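# Turn clamped condenser so both hose connections face tap

## Task

Without moving the stand, rotate the clamped condenser so that, viewed from above, both of its hose connections (each fitted with a short length of hose) point toward the water tap. At the finish the condenser must be upright, seated all the way down in the flask's neck, and held by both jaws of the stand's upper clamp. The task fails if the glass breaks from a hard squeeze, press or knock, or from a drop of more than a few centimetres, or if a hose connection snaps off from being pulled or pushed through its hose or pressed hard by the robot.

## Robot and tools

Robot: two arms, left_arm and right_arm. The left arm carries a left five-finger hand and the right arm a right one (mirror images). Bases in the scene frame: left_arm at (+0.042, +0.508, 0) m, right_arm at (+0.053, -0.462, 0) m, each turned only slightly about z.

Frames. Scene frame: origin at table-top height midway between the arms, +z up, +x out over the table, left_arm on the +y side. Fixed cameras and the table use the scene frame. Each arm's hand pose, velocities, Hand target and wrist-camera poses are in that arm's own base frame, and its offsets run along its own base axes, rotating about its Hand target position. Printed positions can be off by a few cm.

Hand point: a point 0.05 m in front of the palm and 0.15 m from the wrist face. Its +z runs along the straight fingers, +y out of the palm, +x across the palm away from the thumb on the right hand (toward the thumb on the left hand). Straight fingertips sit about 0.06-0.07 m beyond it along +z and 0.06 m behind it along -y. A wrist bracket on the little-finger side can strike things; the wrist may hang below the hand and hit the table first.

The 28-number row (used by execute_actions and move): left arm dx, dy, dz, rx, ry, rz; left hand thumb_turn, thumb_bend, index, middle, ring, little, force_limit, speed; then the same 14 for the right arm. All values lie in [-1, 1], and both arms are always included. The six pose numbers are an offset, not a pose, measured from that arm's Hand target at the start of the action or move, along its base axes; 1.0 equals 0.6 m for dx/dy/dz and 180 degrees for the rotation vector rx/ry/rz. Every row of an action counts from that same start, and repeating an offset moves further. All zeros re-requests the current Hand target. Orientation commands are clipped to within 32 degrees of the measured orientation each step.

Hand numbers are absolute targets, not offsets: -1 open, +1 closed (thumb_turn +1 puts the thumb opposite the fingers). force_limit maps -1..+1 to about 0..10 N at the fingertip (0..15 N for the two thumb motors). speed rises linearly from near 0 at -1 to full at +0.48 and above. For a gentle grip close at speed -0.94 or lower. A hand has no 'no change' value: repeat the last eight numbers sent to it, or, if none yet, its hand_measured six plus hand_force_limit and hand_speed. To squeeze harder, raise force_limit and send a target more closed than hand_measured; to loosen, send one more open. A thumb-in-front grip fits objects about 0.035-0.065 m thick.

Tools:
- execute_actions(actions, cameras): actions is a list of actions; each action is up to 15 rows, each row one 1/30 s step, the last row held to fill 15 steps. Returns robot state; images only if actions is empty or cameras names them.
- move(target, speed, blend, stop_force, zero, blocking, cameras): target is one 28-number row or a list of up to 15; every row is an offset from the same starting Hand targets. speed in m/s, 0.002-3.6, default 0.25 (turns up to twice that in rad/s), one value or one per target. blend in m rounds corners in a list; 0 stops at each. stop_force in N, 3-120, ends an arm's path when its wrist sensor feels that much push; unreliable when the hand rotates, and must be omitted when backing off something. zero (only with stop_force) re-zeroes before the move. blocking=false returns after 0.5 s, not allowed with stop_force. Paths go straight and do not avoid obstacles; avoid paths close to an arm's own base. The result adds a move: line (done, off_target, moving, held, fault) and any limits (paced, held).
- wait(seconds 0-10, cameras): lets time run, holding commands.
- stop(cameras): brakes a running move.
- zoom_image(camera, region [x0,y0,x1,y1] pixels, at most 504x504): closer look at the newest image of one of cam_high, cam_connections, cam_over_stand, cam_side, cam_left_wrist, cam_right_wrist (all 672x504).
- show_instructions(): shows the reference images.
- zero_wrist_force(arm: left_arm or right_arm): resets that wrist sensor's zero.
- finished_scene(scene): ends the current scene, given its number; irreversible.

Result lines: end_effector_position (m), quat_wxyz and velocities in the arm's base frame; Hand target is the last commanded (clipped) pose, and the hand often rests short of it. Joint velocities 'within noise' means still. hand_measured, hand_stopped_by (moving, target, force, stalled, fault) and hand_load_n (N, positive pushing the finger open) follow the six-motor order; a lost grip shows as load near 0. Wrist force/torque are in the end-effector axes, plus a peak line. Joint torques include the arm's own weight. MOTOR HOT warns of heating; OVER-TEMPERATURE FAULT brakes the arm for 30-60 s.

Avoid: the arms are stiff, so commanding past a firm contact can trigger a fault stop (contact torque at limits 138 N m for the big joints and 25.7 N m for the wrists, or about 150 N of outside force), freezing the arm 10 s. Don't let the hands touch or press each other. Grip the glass body gently and slowly; never touch, push or pull the hose connections or their hoses; don't knock the stand, clamp or flask; don't drop the condenser; leave it upright, fully seated and held by the clamp before finishing.

Each tool is called as name([rows], argument=value, ...), one row to a line, values as JSON.

Reference images:

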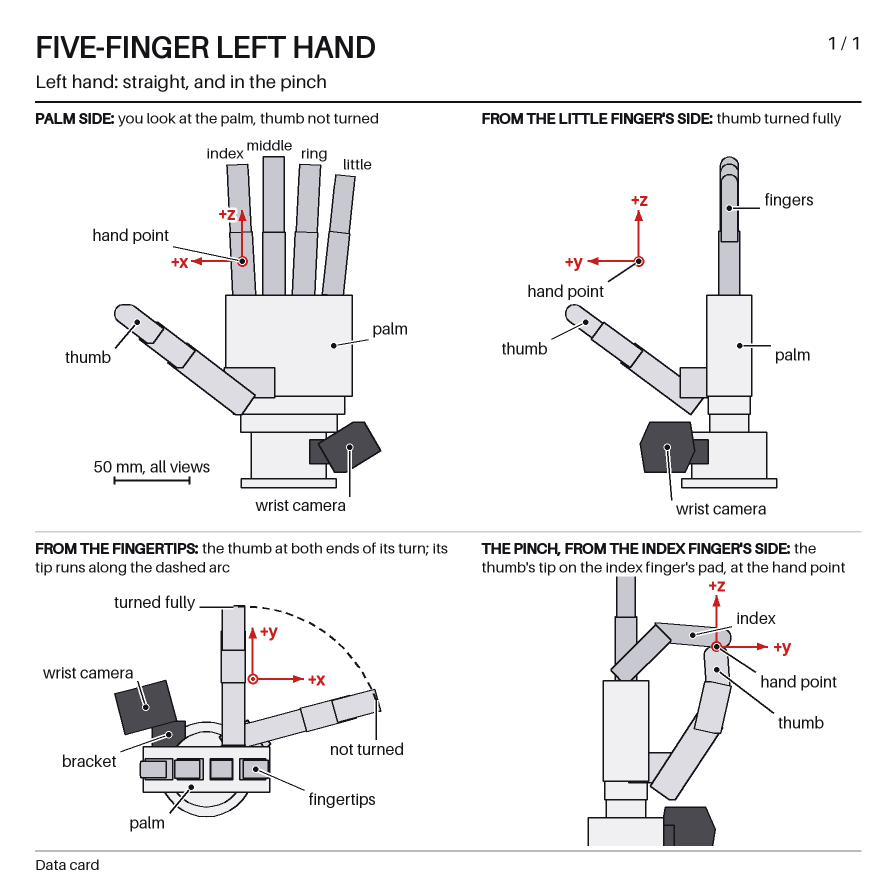

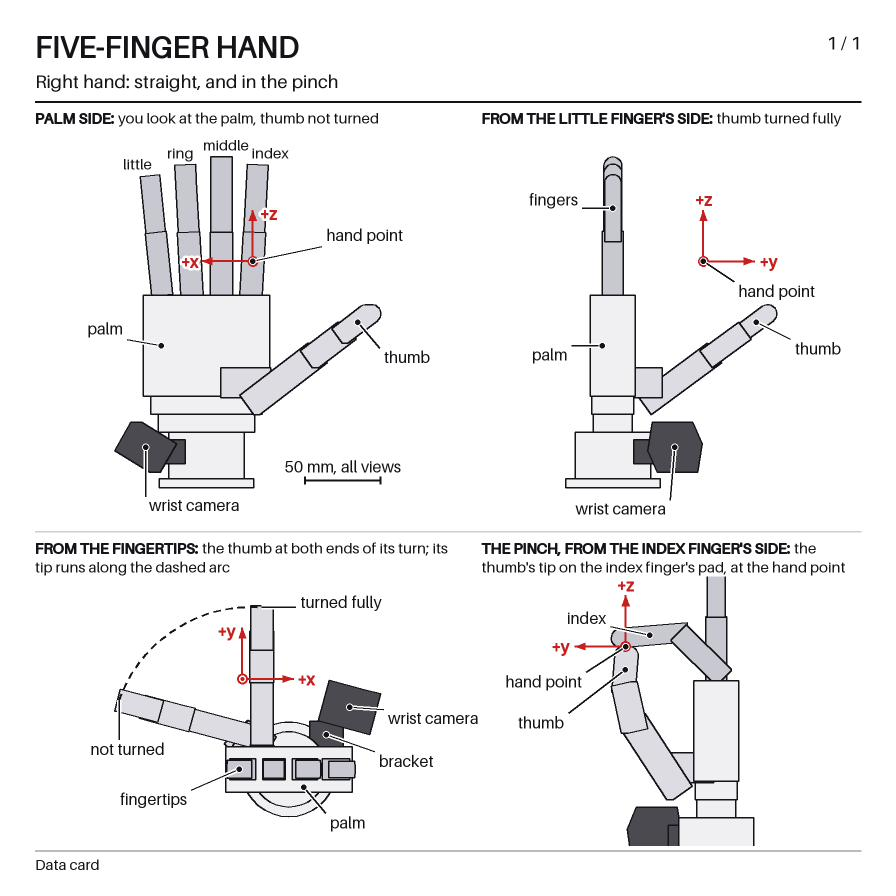

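## Session

execute_actions(actions=[])

Scene clock: 0.00 s.
left_arm: end_effector_position=(+0.3627, -0.7728, +0.1336) hand_measured=(-1.000, -1.000, -1.000, -1.000, -1.000, -1.000) hand_load_n=(+0.0, +0.0, +0.0, +0.0, +0.0, +0.0) hand_stopped_by=(target, target, target, target, target, target) hand_force_limit=0.00 hand_speed=-0.80 end_effector_quat_wxyz=(+0.383, -0.105, +0.852, -0.340) | right_arm: end_effector_position=(+0.4303, -0.3625, +0.2587) hand_measured=(-1.000, -1.000, -1.000, -1.000, -1.000, -1.000) hand_load_n=(+0.0, +0.0, +0.0, +0.0, +0.0, +0.0) hand_stopped_by=(target, target, target, target, target, target) hand_force_limit=0.00 hand_speed=-0.80 end_effector_quat_wxyz=(+0.002, +0.269, +0.680, -0.682)
Joint positions: left_arm=[2.044 -2.558 -0.588 2.595 -2.001 3.612] | right_arm=[-0.515 -1.21 1.604 0.066 2.984 -2.306]
Joint velocities: within noise
Joint torques (N m): no reading
Wrist force (N): no reading
Wrist torque (N m): no reading
Wrist force, peak (N): no reading
Hand target: left_arm +0.3627, -0.7728, +0.1336; +0.383, -0.105, +0.852, -0.340 | right_arm +0.4303, -0.3625, +0.2587; +0.002, +0.269, +0.680, -0.682

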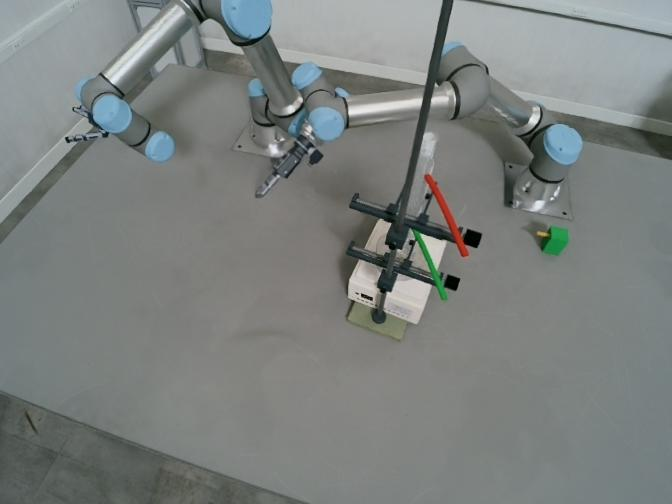

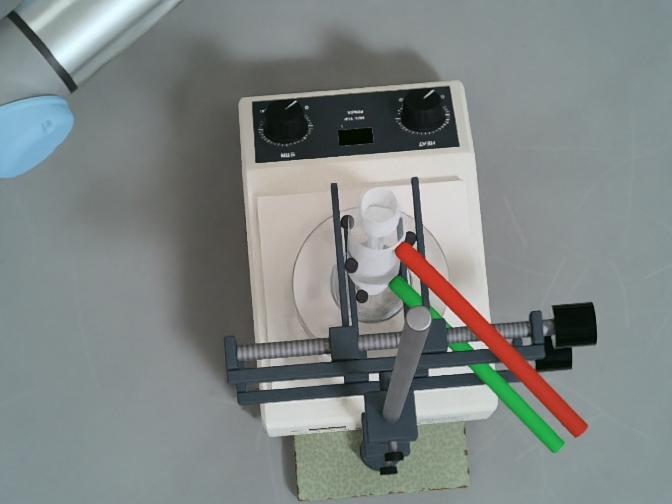

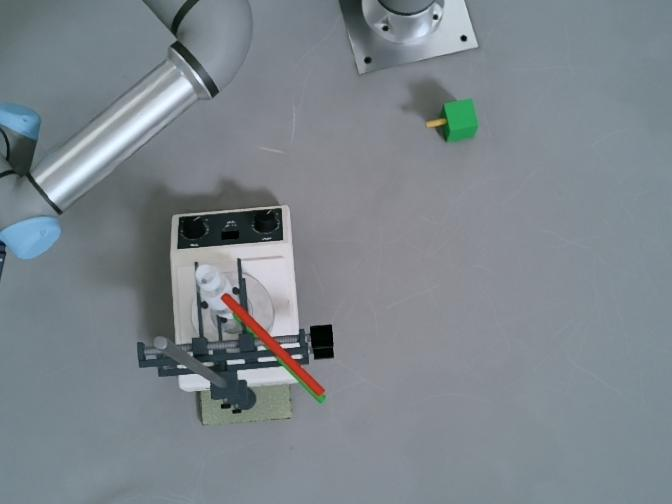

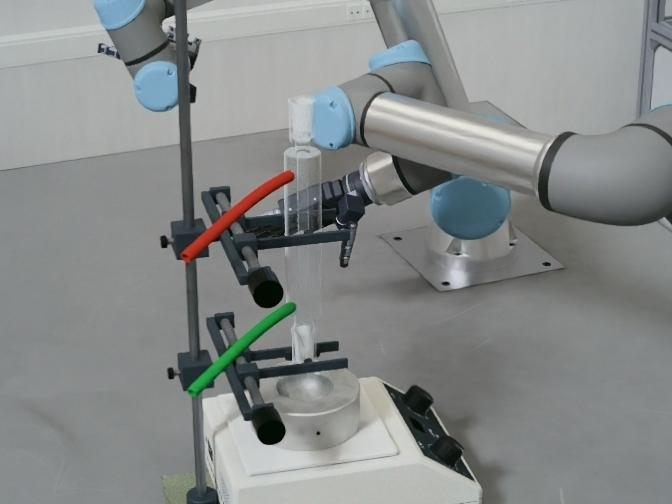

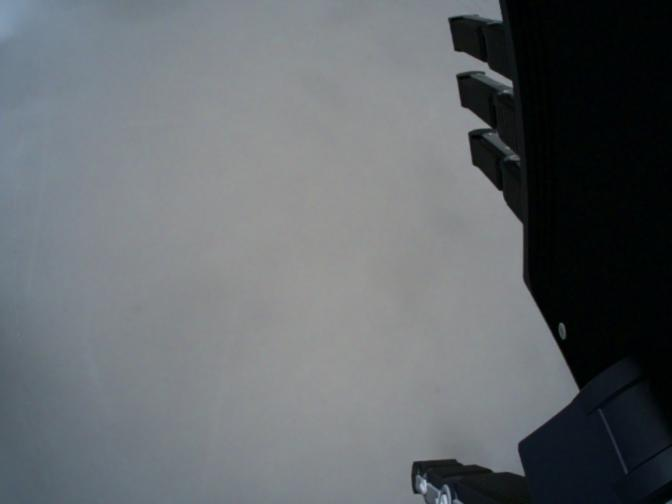

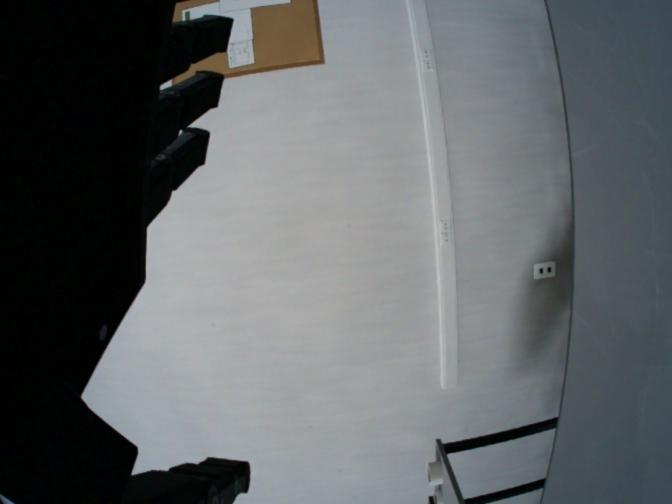

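zoom_image(camera="cam_high", region=[320, 120, 520, 360])

zoom_image(camera="cam_side", region=[160, 80, 400, 300])

zoom_image(camera="cam_side", region=[160, 280, 400, 504])

zoom_image(camera="cam_connections", region=[200, 160, 620, 480])

zoom_image(camera="cam_over_stand", region=[120, 240, 360, 440])

Scaled by 2.100 from the camera's 672x504 image, which has a finer 960x720 frame.

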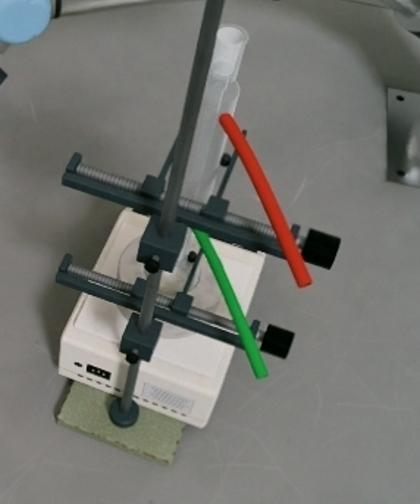

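Scaled by 2.100 from the camera's 672x504 image, which has a finer 960x720 frame.

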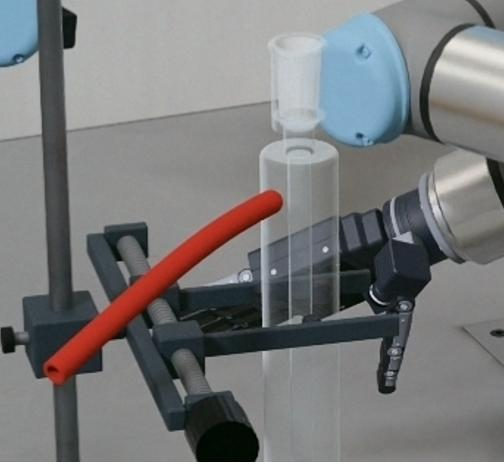

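Scaled by 2.100 from the camera's 672x504 image, which has a finer 960x720 frame.

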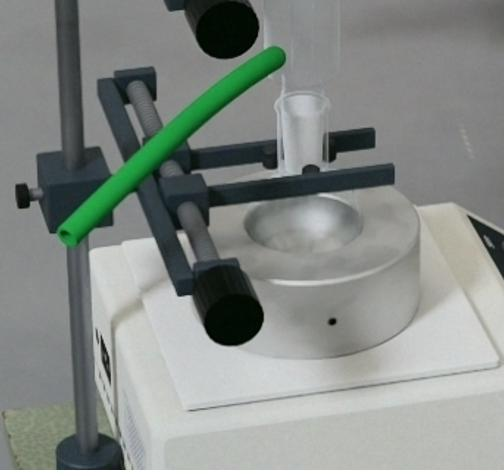

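Scaled by 1.200 from the camera's 672x504 image, which has a finer 960x720 frame.

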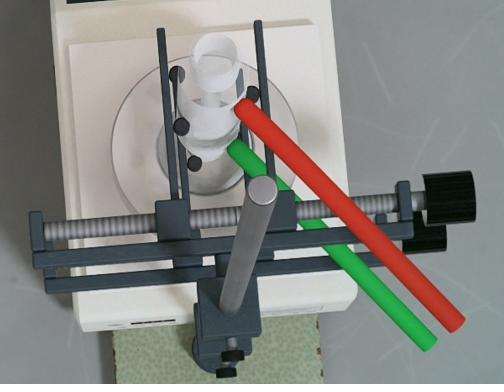

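Scaled by 2.100 from the camera's 672x504 image, which has a finer 960x720 frame.

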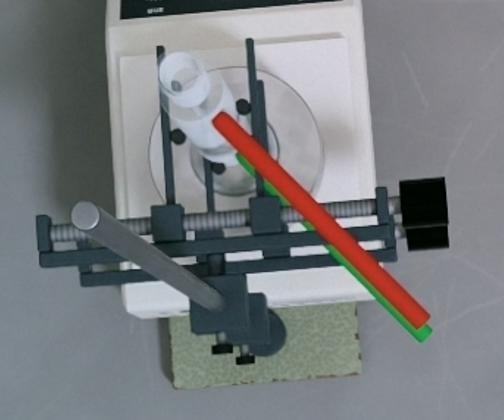

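move([
  [-0.3545,0.371,0.444,0,0,0,-1,-1,-1,-1,-1,-1,0,-0.8,0,0,0,0,0,0,-1,-1,-1,-1,-1,-1,0,-0.8],
  [-0.3545,0.621,0.527,0,0,0,-1,-1,-1,-1,-1,-1,0,-0.8,0,0,0,0,0,0,-1,-1,-1,-1,-1,-1,0,-0.8],
], blend=[0.05,0], speed=0.25, cameras=["all"])

Scene clock: 216.50 s.
left_arm: end_effector_position=(+0.1500, -0.4003, +0.4497) hand_measured=(-1.000, -1.000, -1.000, -1.000, -1.000, -1.000) hand_load_n=(+0.0, +0.0, +0.0, +0.0, +0.0, +0.0) hand_stopped_by=(target, target, target, target, target, target) hand_force_limit=0.00 hand_speed=-0.80 end_effector_quat_wxyz=(+0.383, -0.105, +0.852, -0.340) | right_arm: end_effector_position=(+0.4303, -0.3625, +0.2587) hand_measured=(-1.000, -1.000, -1.000, -1.000, -1.000, -1.000) hand_load_n=(-0.5, +0.0, +0.0, +0.0, +0.0, +0.0) hand_stopped_by=(target, target, target, target, target, target) hand_force_limit=0.00 hand_speed=-0.80 end_effector_quat_wxyz=(+0.002, +0.269, +0.680, -0.682)
Joint positions: left_arm=[1.971 -1.473 -1.345 2.248 -2.062 3.569] | right_arm=[-0.515 -1.21 1.604 0.066 2.984 -2.306]
Joint torques (N m): left_arm=[7.61 21.58 8.23 -1.68 1.02 2.01] | right_arm=[-1.22 -33.14 -15.39 0.74 0.73 0.24]
Wrist force (N): left_arm=[0.2 0.0 0.1] | right_arm=[0.1 0.1 0.4]
Wrist torque (N m): left_arm=[-0.01 -0.05 -0.07] | right_arm=[-0.01 -0.02 0.01]
Wrist force, peak (N): left_arm=[0.3 0.2 1.3] | right_arm=[-0.4 -0.2 0.3]
Hand target: left_arm +0.1500, -0.4002, +0.4498; +0.383, -0.105, +0.852, -0.340 | right_arm +0.4303, -0.3625, +0.2587; +0.002, +0.269, +0.680, -0.682
Off the commanded pose: left_arm 0.000 m, 0 deg | right_arm 0.000 m, 0 deg.
move: done

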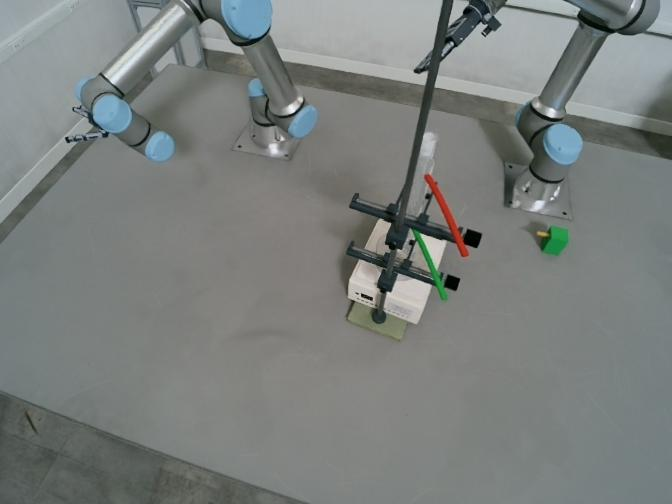

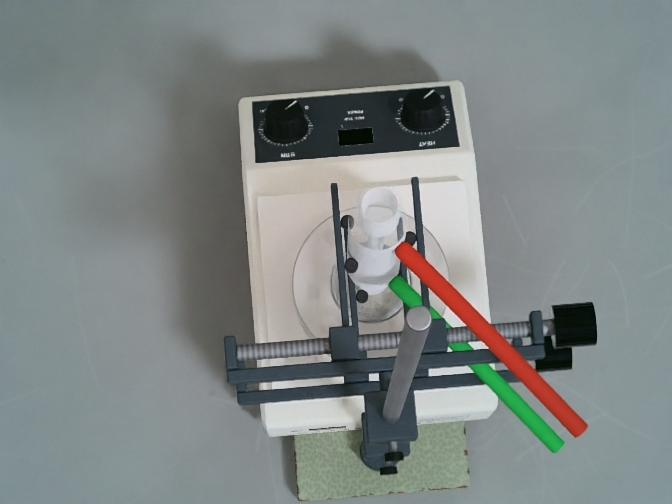

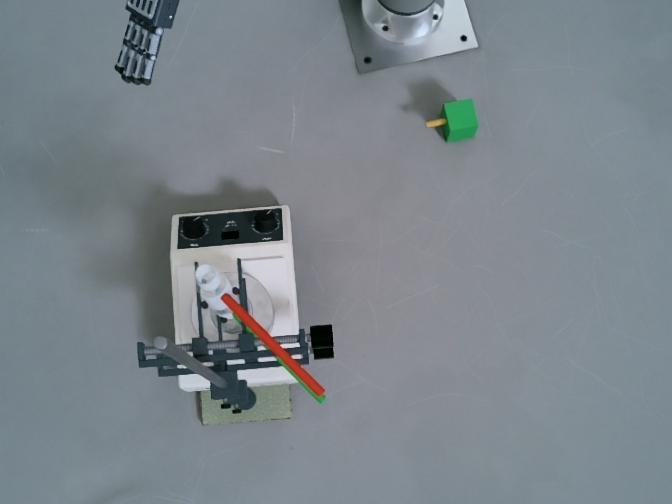

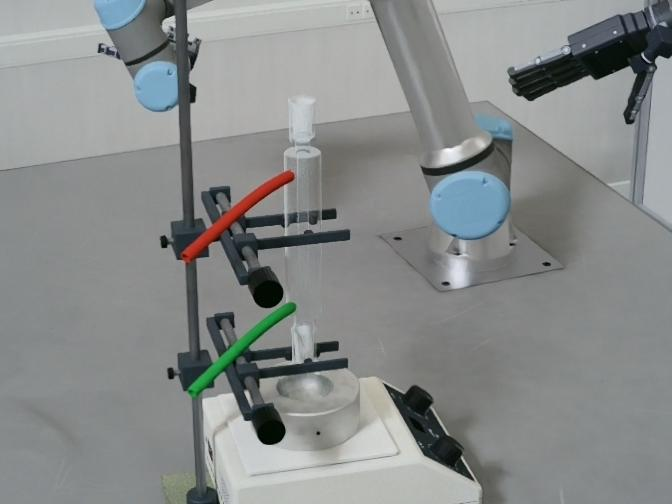

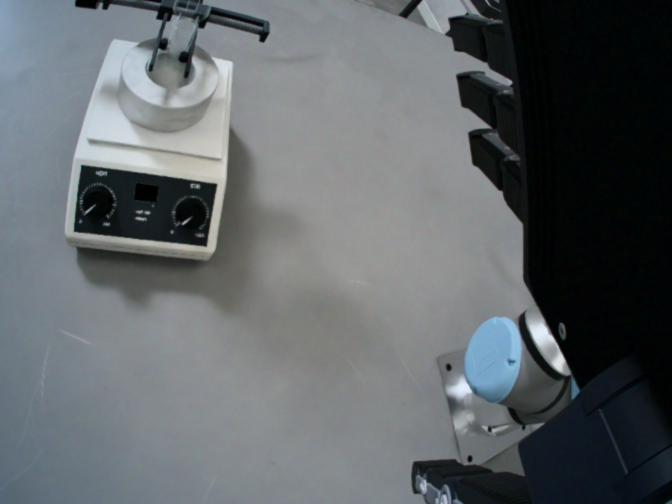

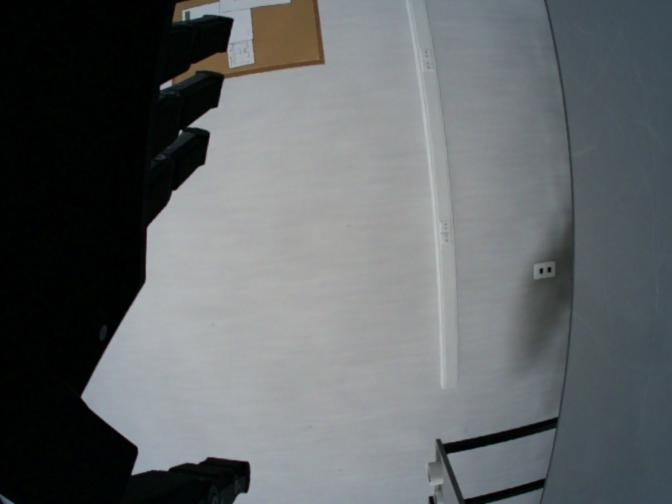

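move([
  [0.2,0.45,0,-0.2434,0.132,-0.2319,-1,-1,-1,-1,-1,-1,0,-0.8,0,0,0,0,0,0,-1,-1,-1,-1,-1,-1,0,-0.8],
  [0.5077,0.4638,-0.1667,-0.2434,0.132,-0.2319,-1,-1,-1,-1,-1,-1,0,-0.8,0,0,0,0,0,0,-1,-1,-1,-1,-1,-1,0,-0.8],
], blend=[0.05,0], speed=0.3, cameras=["cam_high","cam_over_stand","cam_side","cam_connections"])

Scene clock: 304.63 s.
left_arm: end_effector_position=(+0.4546, -0.1219, +0.3498) hand_measured=(-1.000, -1.000, -1.000, -1.000, -1.000, -1.000) hand_load_n=(-0.5, +0.0, -0.5, -0.5, +0.0, +0.0) hand_stopped_by=(target, target, target, target, target, target) hand_force_limit=0.00 hand_speed=-0.80 end_effector_quat_wxyz=(+0.000, +0.000, +0.707, -0.707) | right_arm: end_effector_position=(+0.4303, -0.3625, +0.2587) hand_measured=(-1.000, -1.000, -1.000, -1.000, -1.000, -1.000) hand_load_n=(-0.5, +0.0, +0.0, +0.0, +0.0, +0.0) hand_stopped_by=(target, target, target, target, target, target) hand_force_limit=0.00 hand_speed=-0.80 end_effector_quat_wxyz=(+0.002, +0.269, +0.680, -0.682)
Joint positions: left_arm=[3.669 -1.993 -1.808 0.659 -0.527 6.282] | right_arm=[-0.515 -1.21 1.604 0.066 2.984 -2.306]
Joint torques (N m): left_arm=[-6.94 24.46 25.11 -2.47 1.41 2.01] | right_arm=[-1.59 -34.14 -15.71 0.66 0.92 0]
Wrist force (N): left_arm=[2.0 -1.3 -0.1] | right_arm=[0.1 0.1 0.0]
Wrist torque (N m): left_arm=[0.06 -0.32 -0.21] | right_arm=[0.00 -0.01 0.01]
Wrist force, peak (N): left_arm=[2.4 -1.2 -1.4] | right_arm=[-0.1 -0.1 0.7]
Hand target: left_arm +0.4546, -0.1219, +0.3497; +0.000, +0.000, +0.707, -0.707 | right_arm +0.4303, -0.3625, +0.2587; +0.002, +0.269, +0.680, -0.682
Off the commanded pose: left_arm 0.000 m, 0 deg | right_arm 0.000 m, 0 deg.
joint sent to its limit (left arm) — joint 6 (wrist 3), upper limit. The joint targets still meet the commanded pose.
move: done; limits=paced
Images, in order (width x height): cam_high 672x504, cam_connections 672x504, cam_over_stand 672x504, cam_side 672x504.

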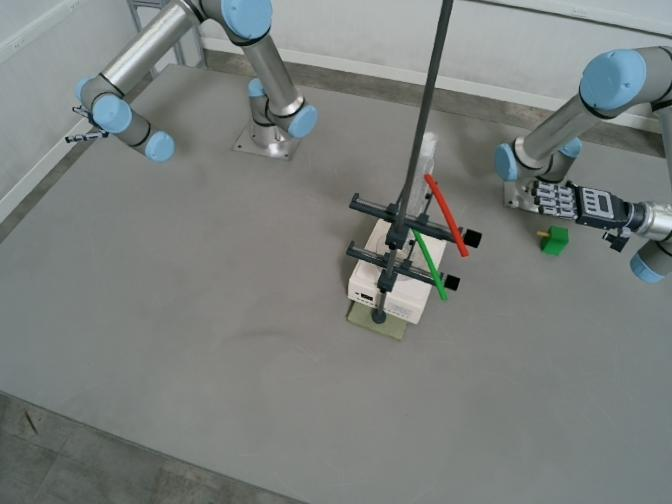

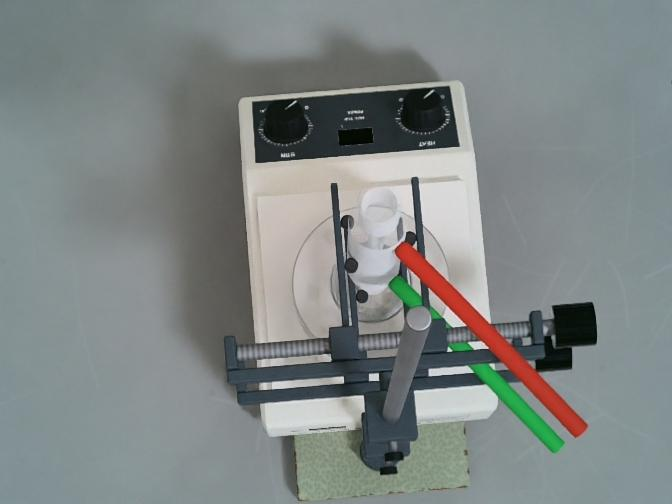

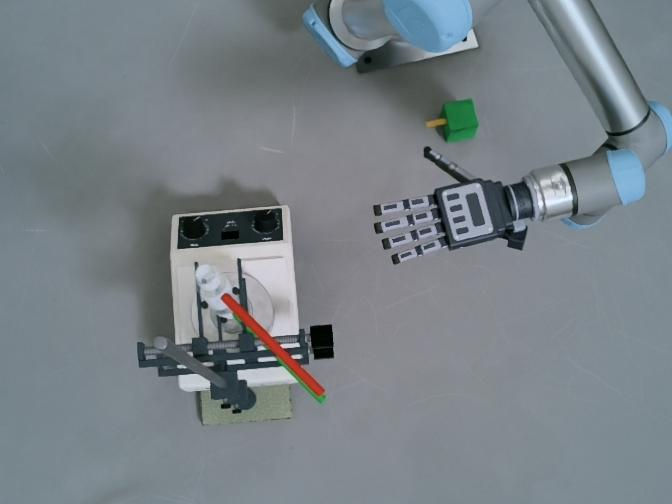

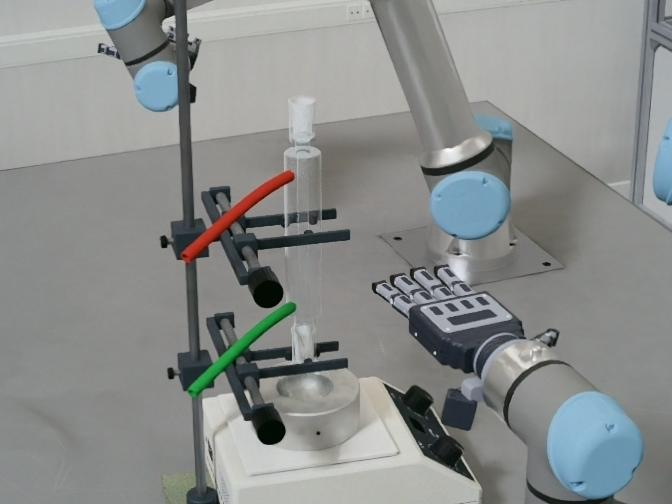

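move(target=[0.198,-0.0727,0.0167,0,0,-0.0533,-1,-1,-1,-1,-1,-1,0,-0.8,0,0,0,0,0,0,-1,-1,-1,-1,-1,-1,0,-0.8], cameras=["cam_high","cam_over_stand","cam_side","cam_connections","cam_left_wrist"])

Scene clock: 354.77 s.
left_arm: end_effector_position=(+0.5734, -0.1656, +0.3597) hand_measured=(-1.000, -1.000, -1.000, -1.000, -1.000, -1.000) hand_load_n=(+0.0, +0.0, +0.0, +0.0, +0.0, +0.0) hand_stopped_by=(target, target, target, target, target, target) hand_force_limit=0.00 hand_speed=-0.80 end_effector_quat_wxyz=(-0.060, +0.059, +0.705, -0.705) | right_arm: end_effector_position=(+0.4303, -0.3625, +0.2587) hand_measured=(-1.000, -1.000, -1.000, -1.000, -1.000, -1.000) hand_load_n=(-0.5, +0.0, +0.0, +0.0, -0.5, +0.0) hand_stopped_by=(target, target, target, target, target, target) hand_force_limit=0.00 hand_speed=-0.80 end_effector_quat_wxyz=(+0.002, +0.269, +0.680, -0.682)
Joint positions: left_arm=[3.465 -2.288 -1.281 0.428 -0.491 6.282] | right_arm=[-0.515 -1.21 1.604 0.066 2.984 -2.306]
Joint torques (N m): left_arm=[-6.98 36.6 27.06 -2.44 -2.37 2.04] | right_arm=[-1.02 -34.45 -16.45 0.6 0.82 -0.06]
Wrist force (N): left_arm=[2.0 -1.3 0.1] | right_arm=[0.1 0.1 0.2]
Wrist torque (N m): left_arm=[0.03 -0.32 -0.20] | right_arm=[-0.01 -0.02 0.01]
Wrist force, peak (N): left_arm=[3.2 -1.3 -0.6] | right_arm=[-0.3 0.2 0.5]
Hand target: left_arm +0.5734, -0.1656, +0.3598; -0.060, +0.059, +0.705, -0.705 | right_arm +0.4303, -0.3625, +0.2587; +0.002, +0.269, +0.680, -0.682
Off the commanded pose: left_arm 0.000 m, 0 deg | right_arm 0.000 m, 0 deg.
joint sent to its limit (left arm) — joint 6 (wrist 3), upper limit. The joint targets still meet the commanded pose.
move: done
Images, in order (width x height): cam_high 672x504, cam_connections 672x504, cam_over_stand 672x504, cam_side 672x504, cam_left_wrist 672x504.

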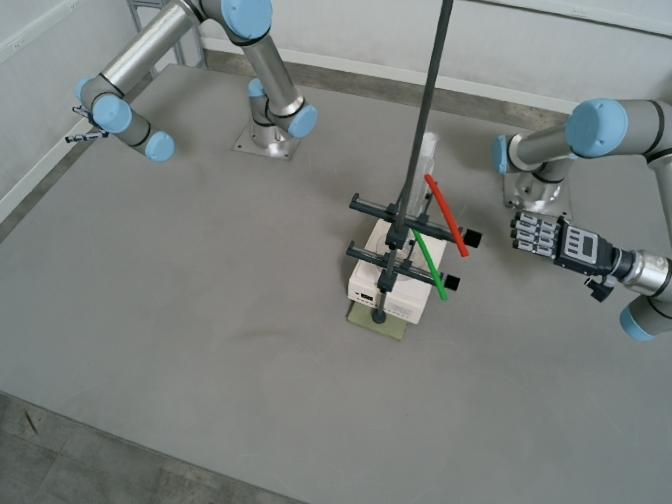

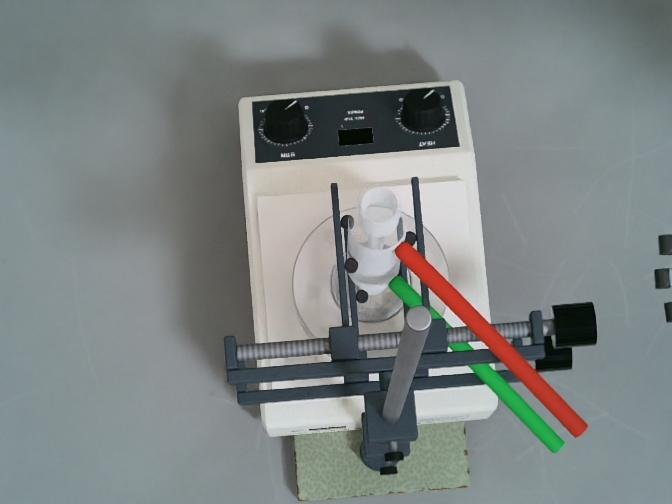

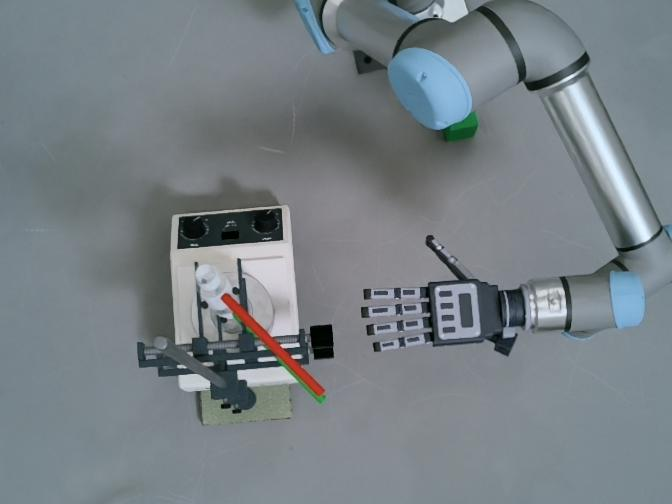

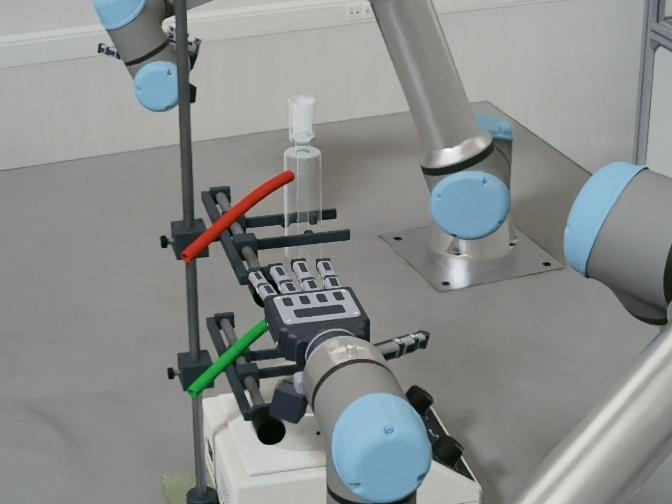

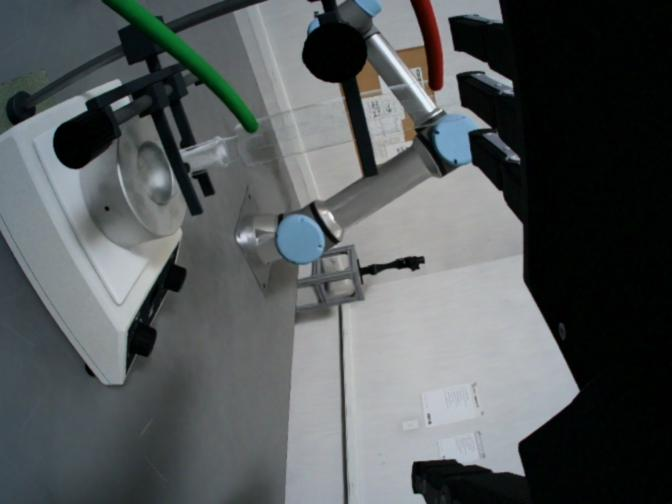

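move(target=[0,0,0.0267,0.0834,0.493,0,1,-1,-1,-1,1,1,0,0,0,0,0,0,0,0,-1,-1,-1,-1,-1,-1,0,-0.8], speed=0.5)

move(target=[0.0935,-0.049,0,0.0834,0.493,0,1,-1,-1,-1,1,1,0,0,0,0,0,0,0,0,-1,-1,-1,-1,-1,-1,0,-0.8], speed=0.5, cameras=["all"])

Scene clock: 496.47 s.
left_arm: end_effector_position=(+0.5734, -0.1656, +0.3758) hand_measured=(+1.000, -1.000, -1.000, -1.000, +1.000, +1.000) hand_load_n=(+0.0, +0.0, +0.0, +0.0, +0.0, +0.0) hand_stopped_by=(target, target, target, target, target, target) hand_force_limit=0.00 hand_speed=0.00 end_effector_quat_wxyz=(+0.540, +0.457, -0.540, +0.456) | right_arm: end_effector_position=(+0.4303, -0.3625, +0.2587) hand_measured=(-1.000, -1.000, -1.000, -1.000, -1.000, -1.000) hand_load_n=(-0.5, +0.0, +0.0, -0.5, +0.0, +0.0) hand_stopped_by=(target, target, target, target, target, target) hand_force_limit=0.00 hand_speed=-0.80 end_effector_quat_wxyz=(+0.002, +0.269, +0.680, -0.682)
Joint positions: left_arm=[3.444 -2.436 -1.22 0.514 -0.47 4.712] | right_arm=[-0.515 -1.21 1.604 0.066 2.984 -2.306]
Joint torques (N m): left_arm=[8.47 39.7 28.08 0.91 -2.22 -2.42] | right_arm=[-1.06 -33.81 -15.68 0.66 0.85 0.02]
Wrist force (N): left_arm=[4.4 0.3 -0.8] | right_arm=[-0.2 -0.1 0.2]
Wrist torque (N m): left_arm=[0.26 -0.56 -0.18] | right_arm=[-0.03 0.02 -0.02]
Wrist force, peak (N): left_arm=[4.6 0.2 -0.9] | right_arm=[-0.5 -0.2 0.3]
Hand target: left_arm +0.5734, -0.1656, +0.3758; +0.540, +0.457, -0.540, +0.456 | right_arm +0.4303, -0.3625, +0.2587; +0.002, +0.269, +0.680, -0.682
Off the commanded pose: left_arm 0.000 m, 0 deg | right_arm 0.000 m, 0 deg.
move: done

Scene clock: 498.90 s.
left_arm: end_effector_position=(+0.6295, -0.1950, +0.3758) hand_measured=(+1.000, -1.000, -1.000, -1.000, +1.000, +1.000) hand_load_n=(+0.0, +0.0, +0.0, +0.0, +0.0, +0.0) hand_stopped_by=(target, target, target, target, target, target) hand_force_limit=0.00 hand_speed=0.00 end_effector_quat_wxyz=(+0.705, +0.705, -0.059, -0.059) | right_arm: end_effector_position=(+0.4303, -0.3625, +0.2587) hand_measured=(-1.000, -1.000, -1.000, -1.000, -1.000, -1.000) hand_load_n=(-0.5, +0.0, +0.0, +0.0, +0.0, +0.0) hand_stopped_by=(target, target, target, target, target, target) hand_force_limit=0.00 hand_speed=-0.80 end_effector_quat_wxyz=(+0.002, +0.269, +0.680, -0.682)
Joint positions: left_arm=[3.439 -2.402 -1.376 0.636 -0.465 3.141] | right_arm=[-0.515 -1.21 1.604 0.066 2.984 -2.306]
Joint torques (N m): left_arm=[8.07 50.54 27.68 1.09 -2.22 -1.96] | right_arm=[-1.56 -33.88 -16.54 0.59 0.85 0.09]
Wrist force (N): left_arm=[1.6 3.4 0.9] | right_arm=[-0.1 -0.2 0.0]
Wrist torque (N m): left_arm=[0.44 -0.24 0.15] | right_arm=[-0.03 0.00 -0.02]
Wrist force, peak (N): left_arm=[4.8 0.6 -0.9] | right_arm=[-0.1 0.2 0.5]
Hand target: left_arm +0.6295, -0.1950, +0.3758; +0.705, +0.705, -0.059, -0.059 | right_arm +0.4303, -0.3625, +0.2587; +0.002, +0.269, +0.680, -0.682
Off the commanded pose: left_arm 0.000 m, 0 deg | right_arm 0.000 m, 0 deg.
move: done

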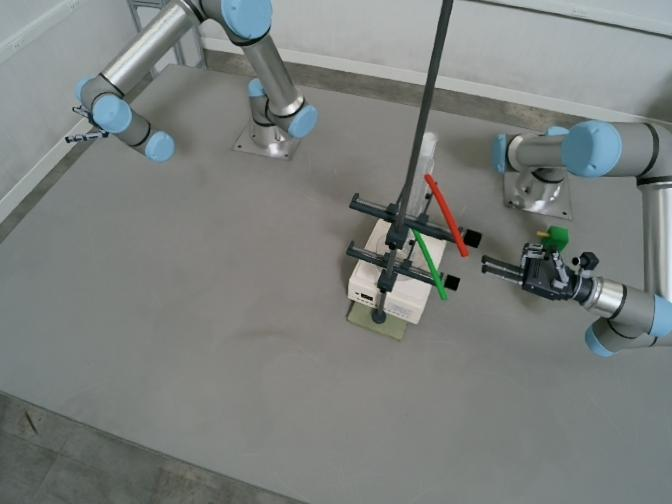

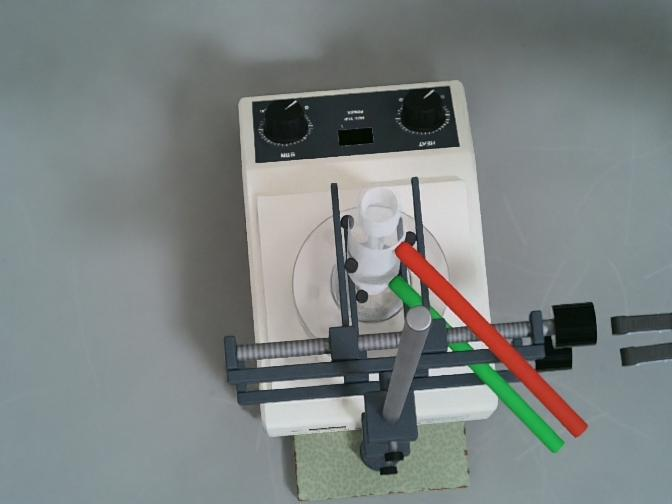

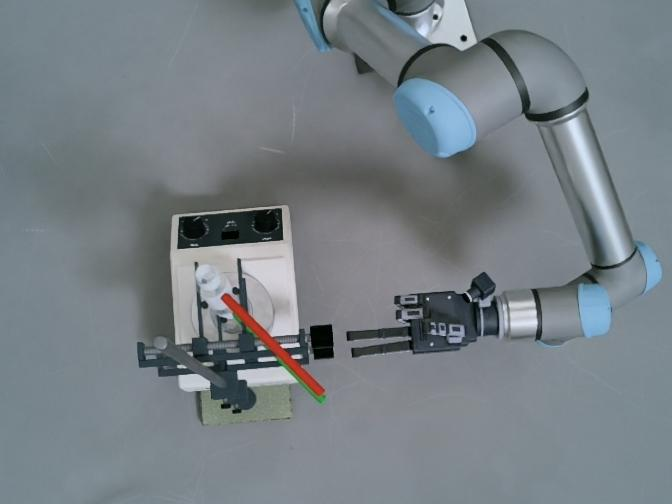

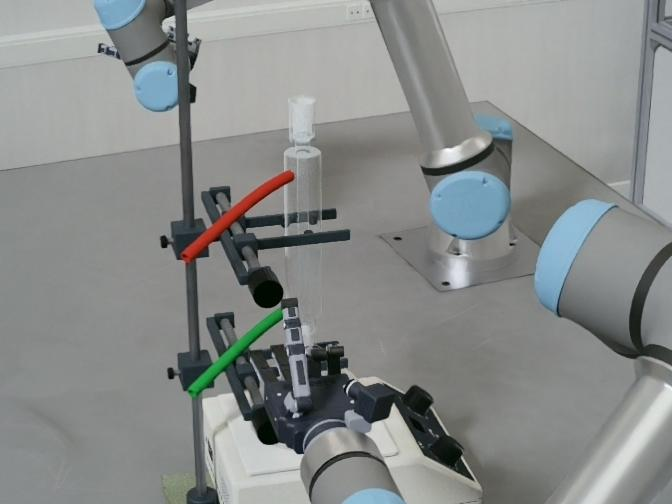

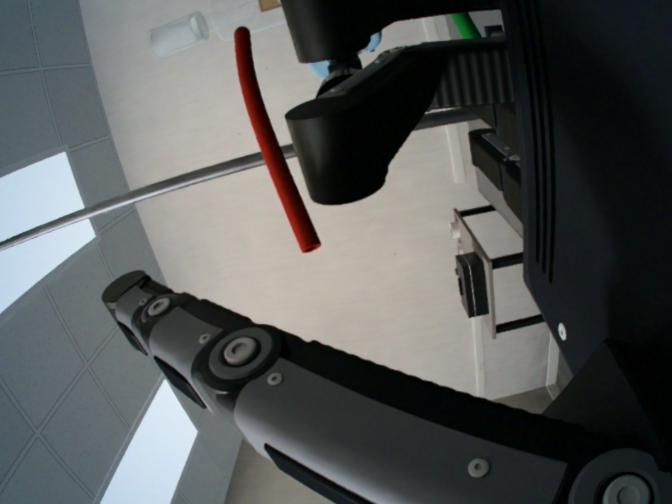

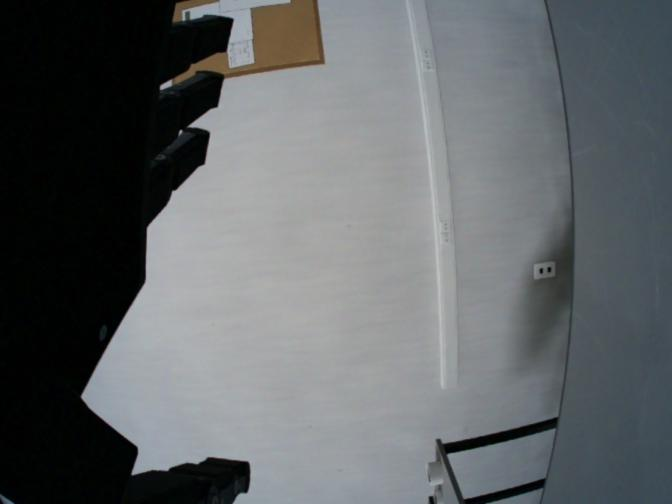

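move(target=[-0.0111,-0.0657,0,0,0,0,1,-1,-1,-1,1,1,0,0,0,0,0,0,0,0,-1,-1,-1,-1,-1,-1,0,-0.8], speed=0.1, stop_force=10, cameras=["cam_connections","cam_over_stand","cam_side","cam_left_wrist"])

zoom_image(camera="cam_side", region=[180, 180, 400, 400])

zoom_image(camera="cam_connections", region=[472, 230, 672, 430])

Scene clock: 524.43 s.
left_arm: end_effector_position=(+0.6229, -0.2344, +0.3758) hand_measured=(+1.000, -1.000, -1.000, -1.000, +1.000, +1.000) hand_load_n=(+0.0, +0.0, +0.0, +0.0, +0.0, +0.0) hand_stopped_by=(target, target, target, target, target, target) hand_force_limit=0.00 hand_speed=0.00 end_effector_quat_wxyz=(+0.705, +0.705, -0.059, -0.059) | right_arm: end_effector_position=(+0.4303, -0.3625, +0.2587) hand_measured=(-1.000, -1.000, -1.000, -1.000, -1.000, -1.000) hand_load_n=(-0.5, +0.0, +0.0, +0.0, +0.0, -0.5) hand_stopped_by=(target, target, target, target, target, target) hand_force_limit=0.00 hand_speed=-0.80 end_effector_quat_wxyz=(+0.002, +0.269, +0.680, -0.682)
Joint positions: left_arm=[3.381 -2.384 -1.411 0.654 -0.407 3.14] | right_arm=[-0.515 -1.21 1.604 0.066 2.984 -2.306]
Joint torques (N m): left_arm=[-8.11 51.29 4.77 0.97 1.35 2.18] | right_arm=[-1.63 -34.12 -15.66 0.58 0.74 0.25]
Wrist force (N): left_arm=[1.8 3.3 1.1] | right_arm=[0.0 -0.1 0.2]
Wrist torque (N m): left_arm=[0.42 -0.26 0.17] | right_arm=[-0.04 0.01 -0.01]
Wrist force, peak (N): left_arm=[1.7 3.6 1.1] | right_arm=[0.1 0.1 0.5]
Hand target: left_arm +0.6229, -0.2344, +0.3758; +0.705, +0.705, -0.059, -0.059 | right_arm +0.4303, -0.3625, +0.2587; +0.002, +0.269, +0.680, -0.682
Off the commanded pose: left_arm 0.000 m, 0 deg | right_arm 0.000 m, 0 deg.
move: done
Images, in order (width x height): cam_connections 672x504, cam_over_stand 672x504, cam_side 672x504, cam_left_wrist 672x504.

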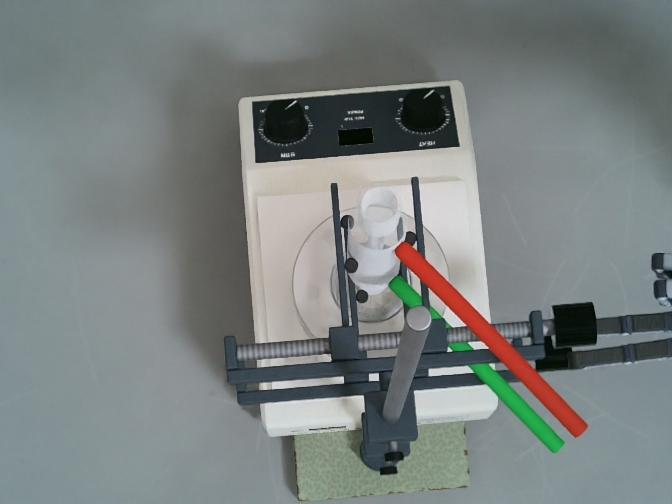

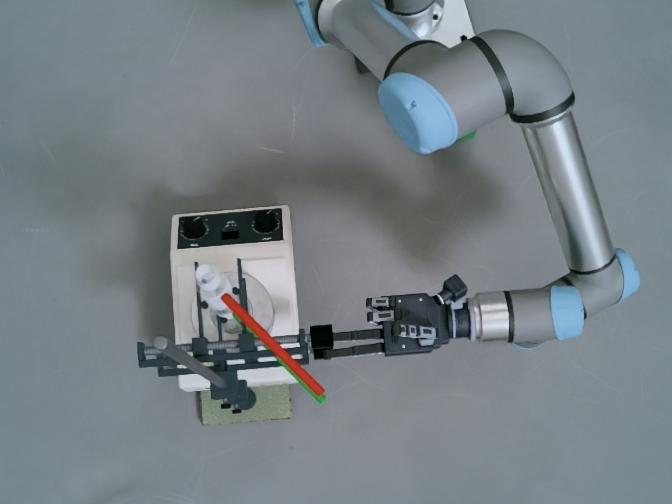

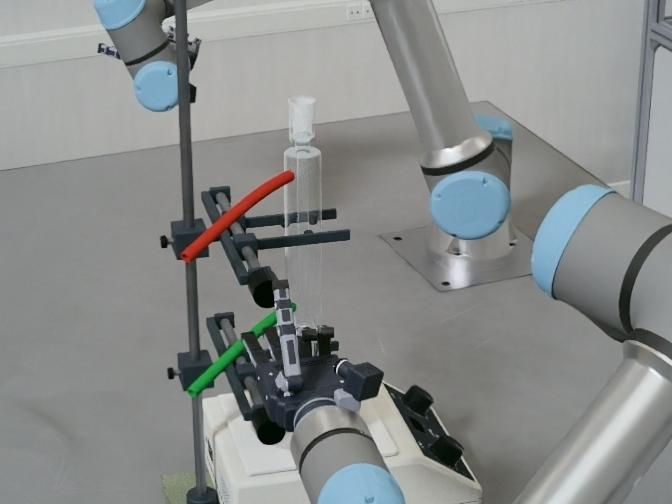

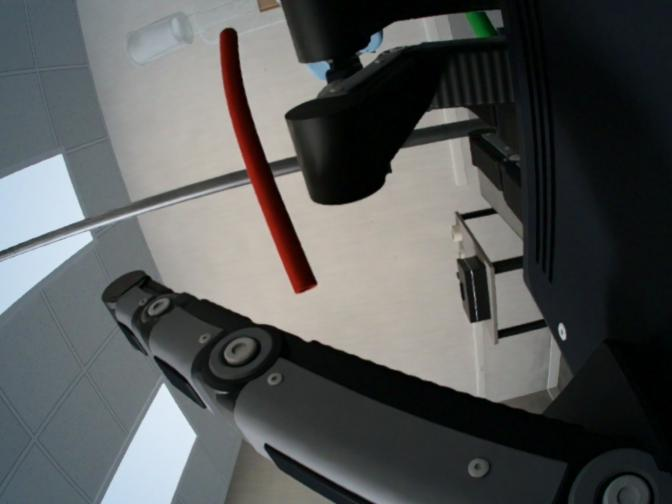

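Scaled by 2.291 from the camera's 672x504 image, which has a finer 960x720 frame.

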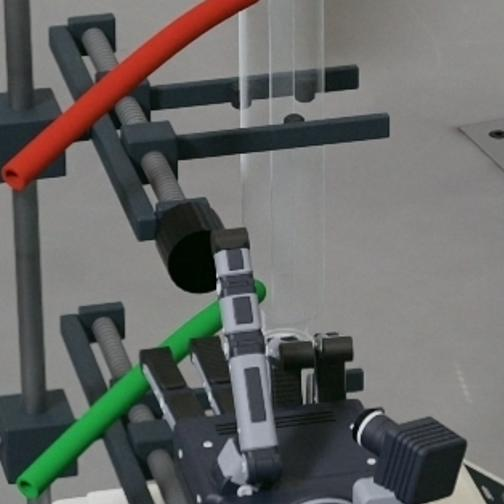

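Scaled by 2.520 from the camera's 672x504 image, which has a finer 960x720 frame.

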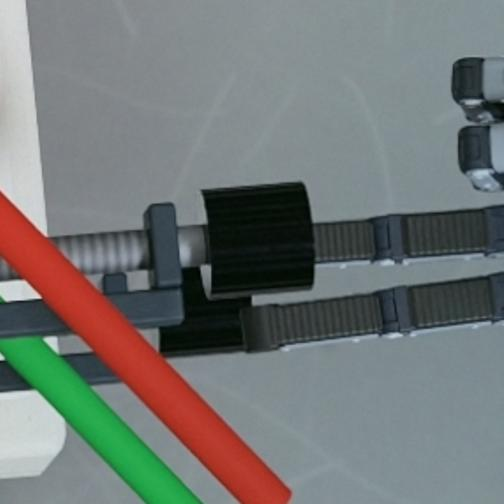

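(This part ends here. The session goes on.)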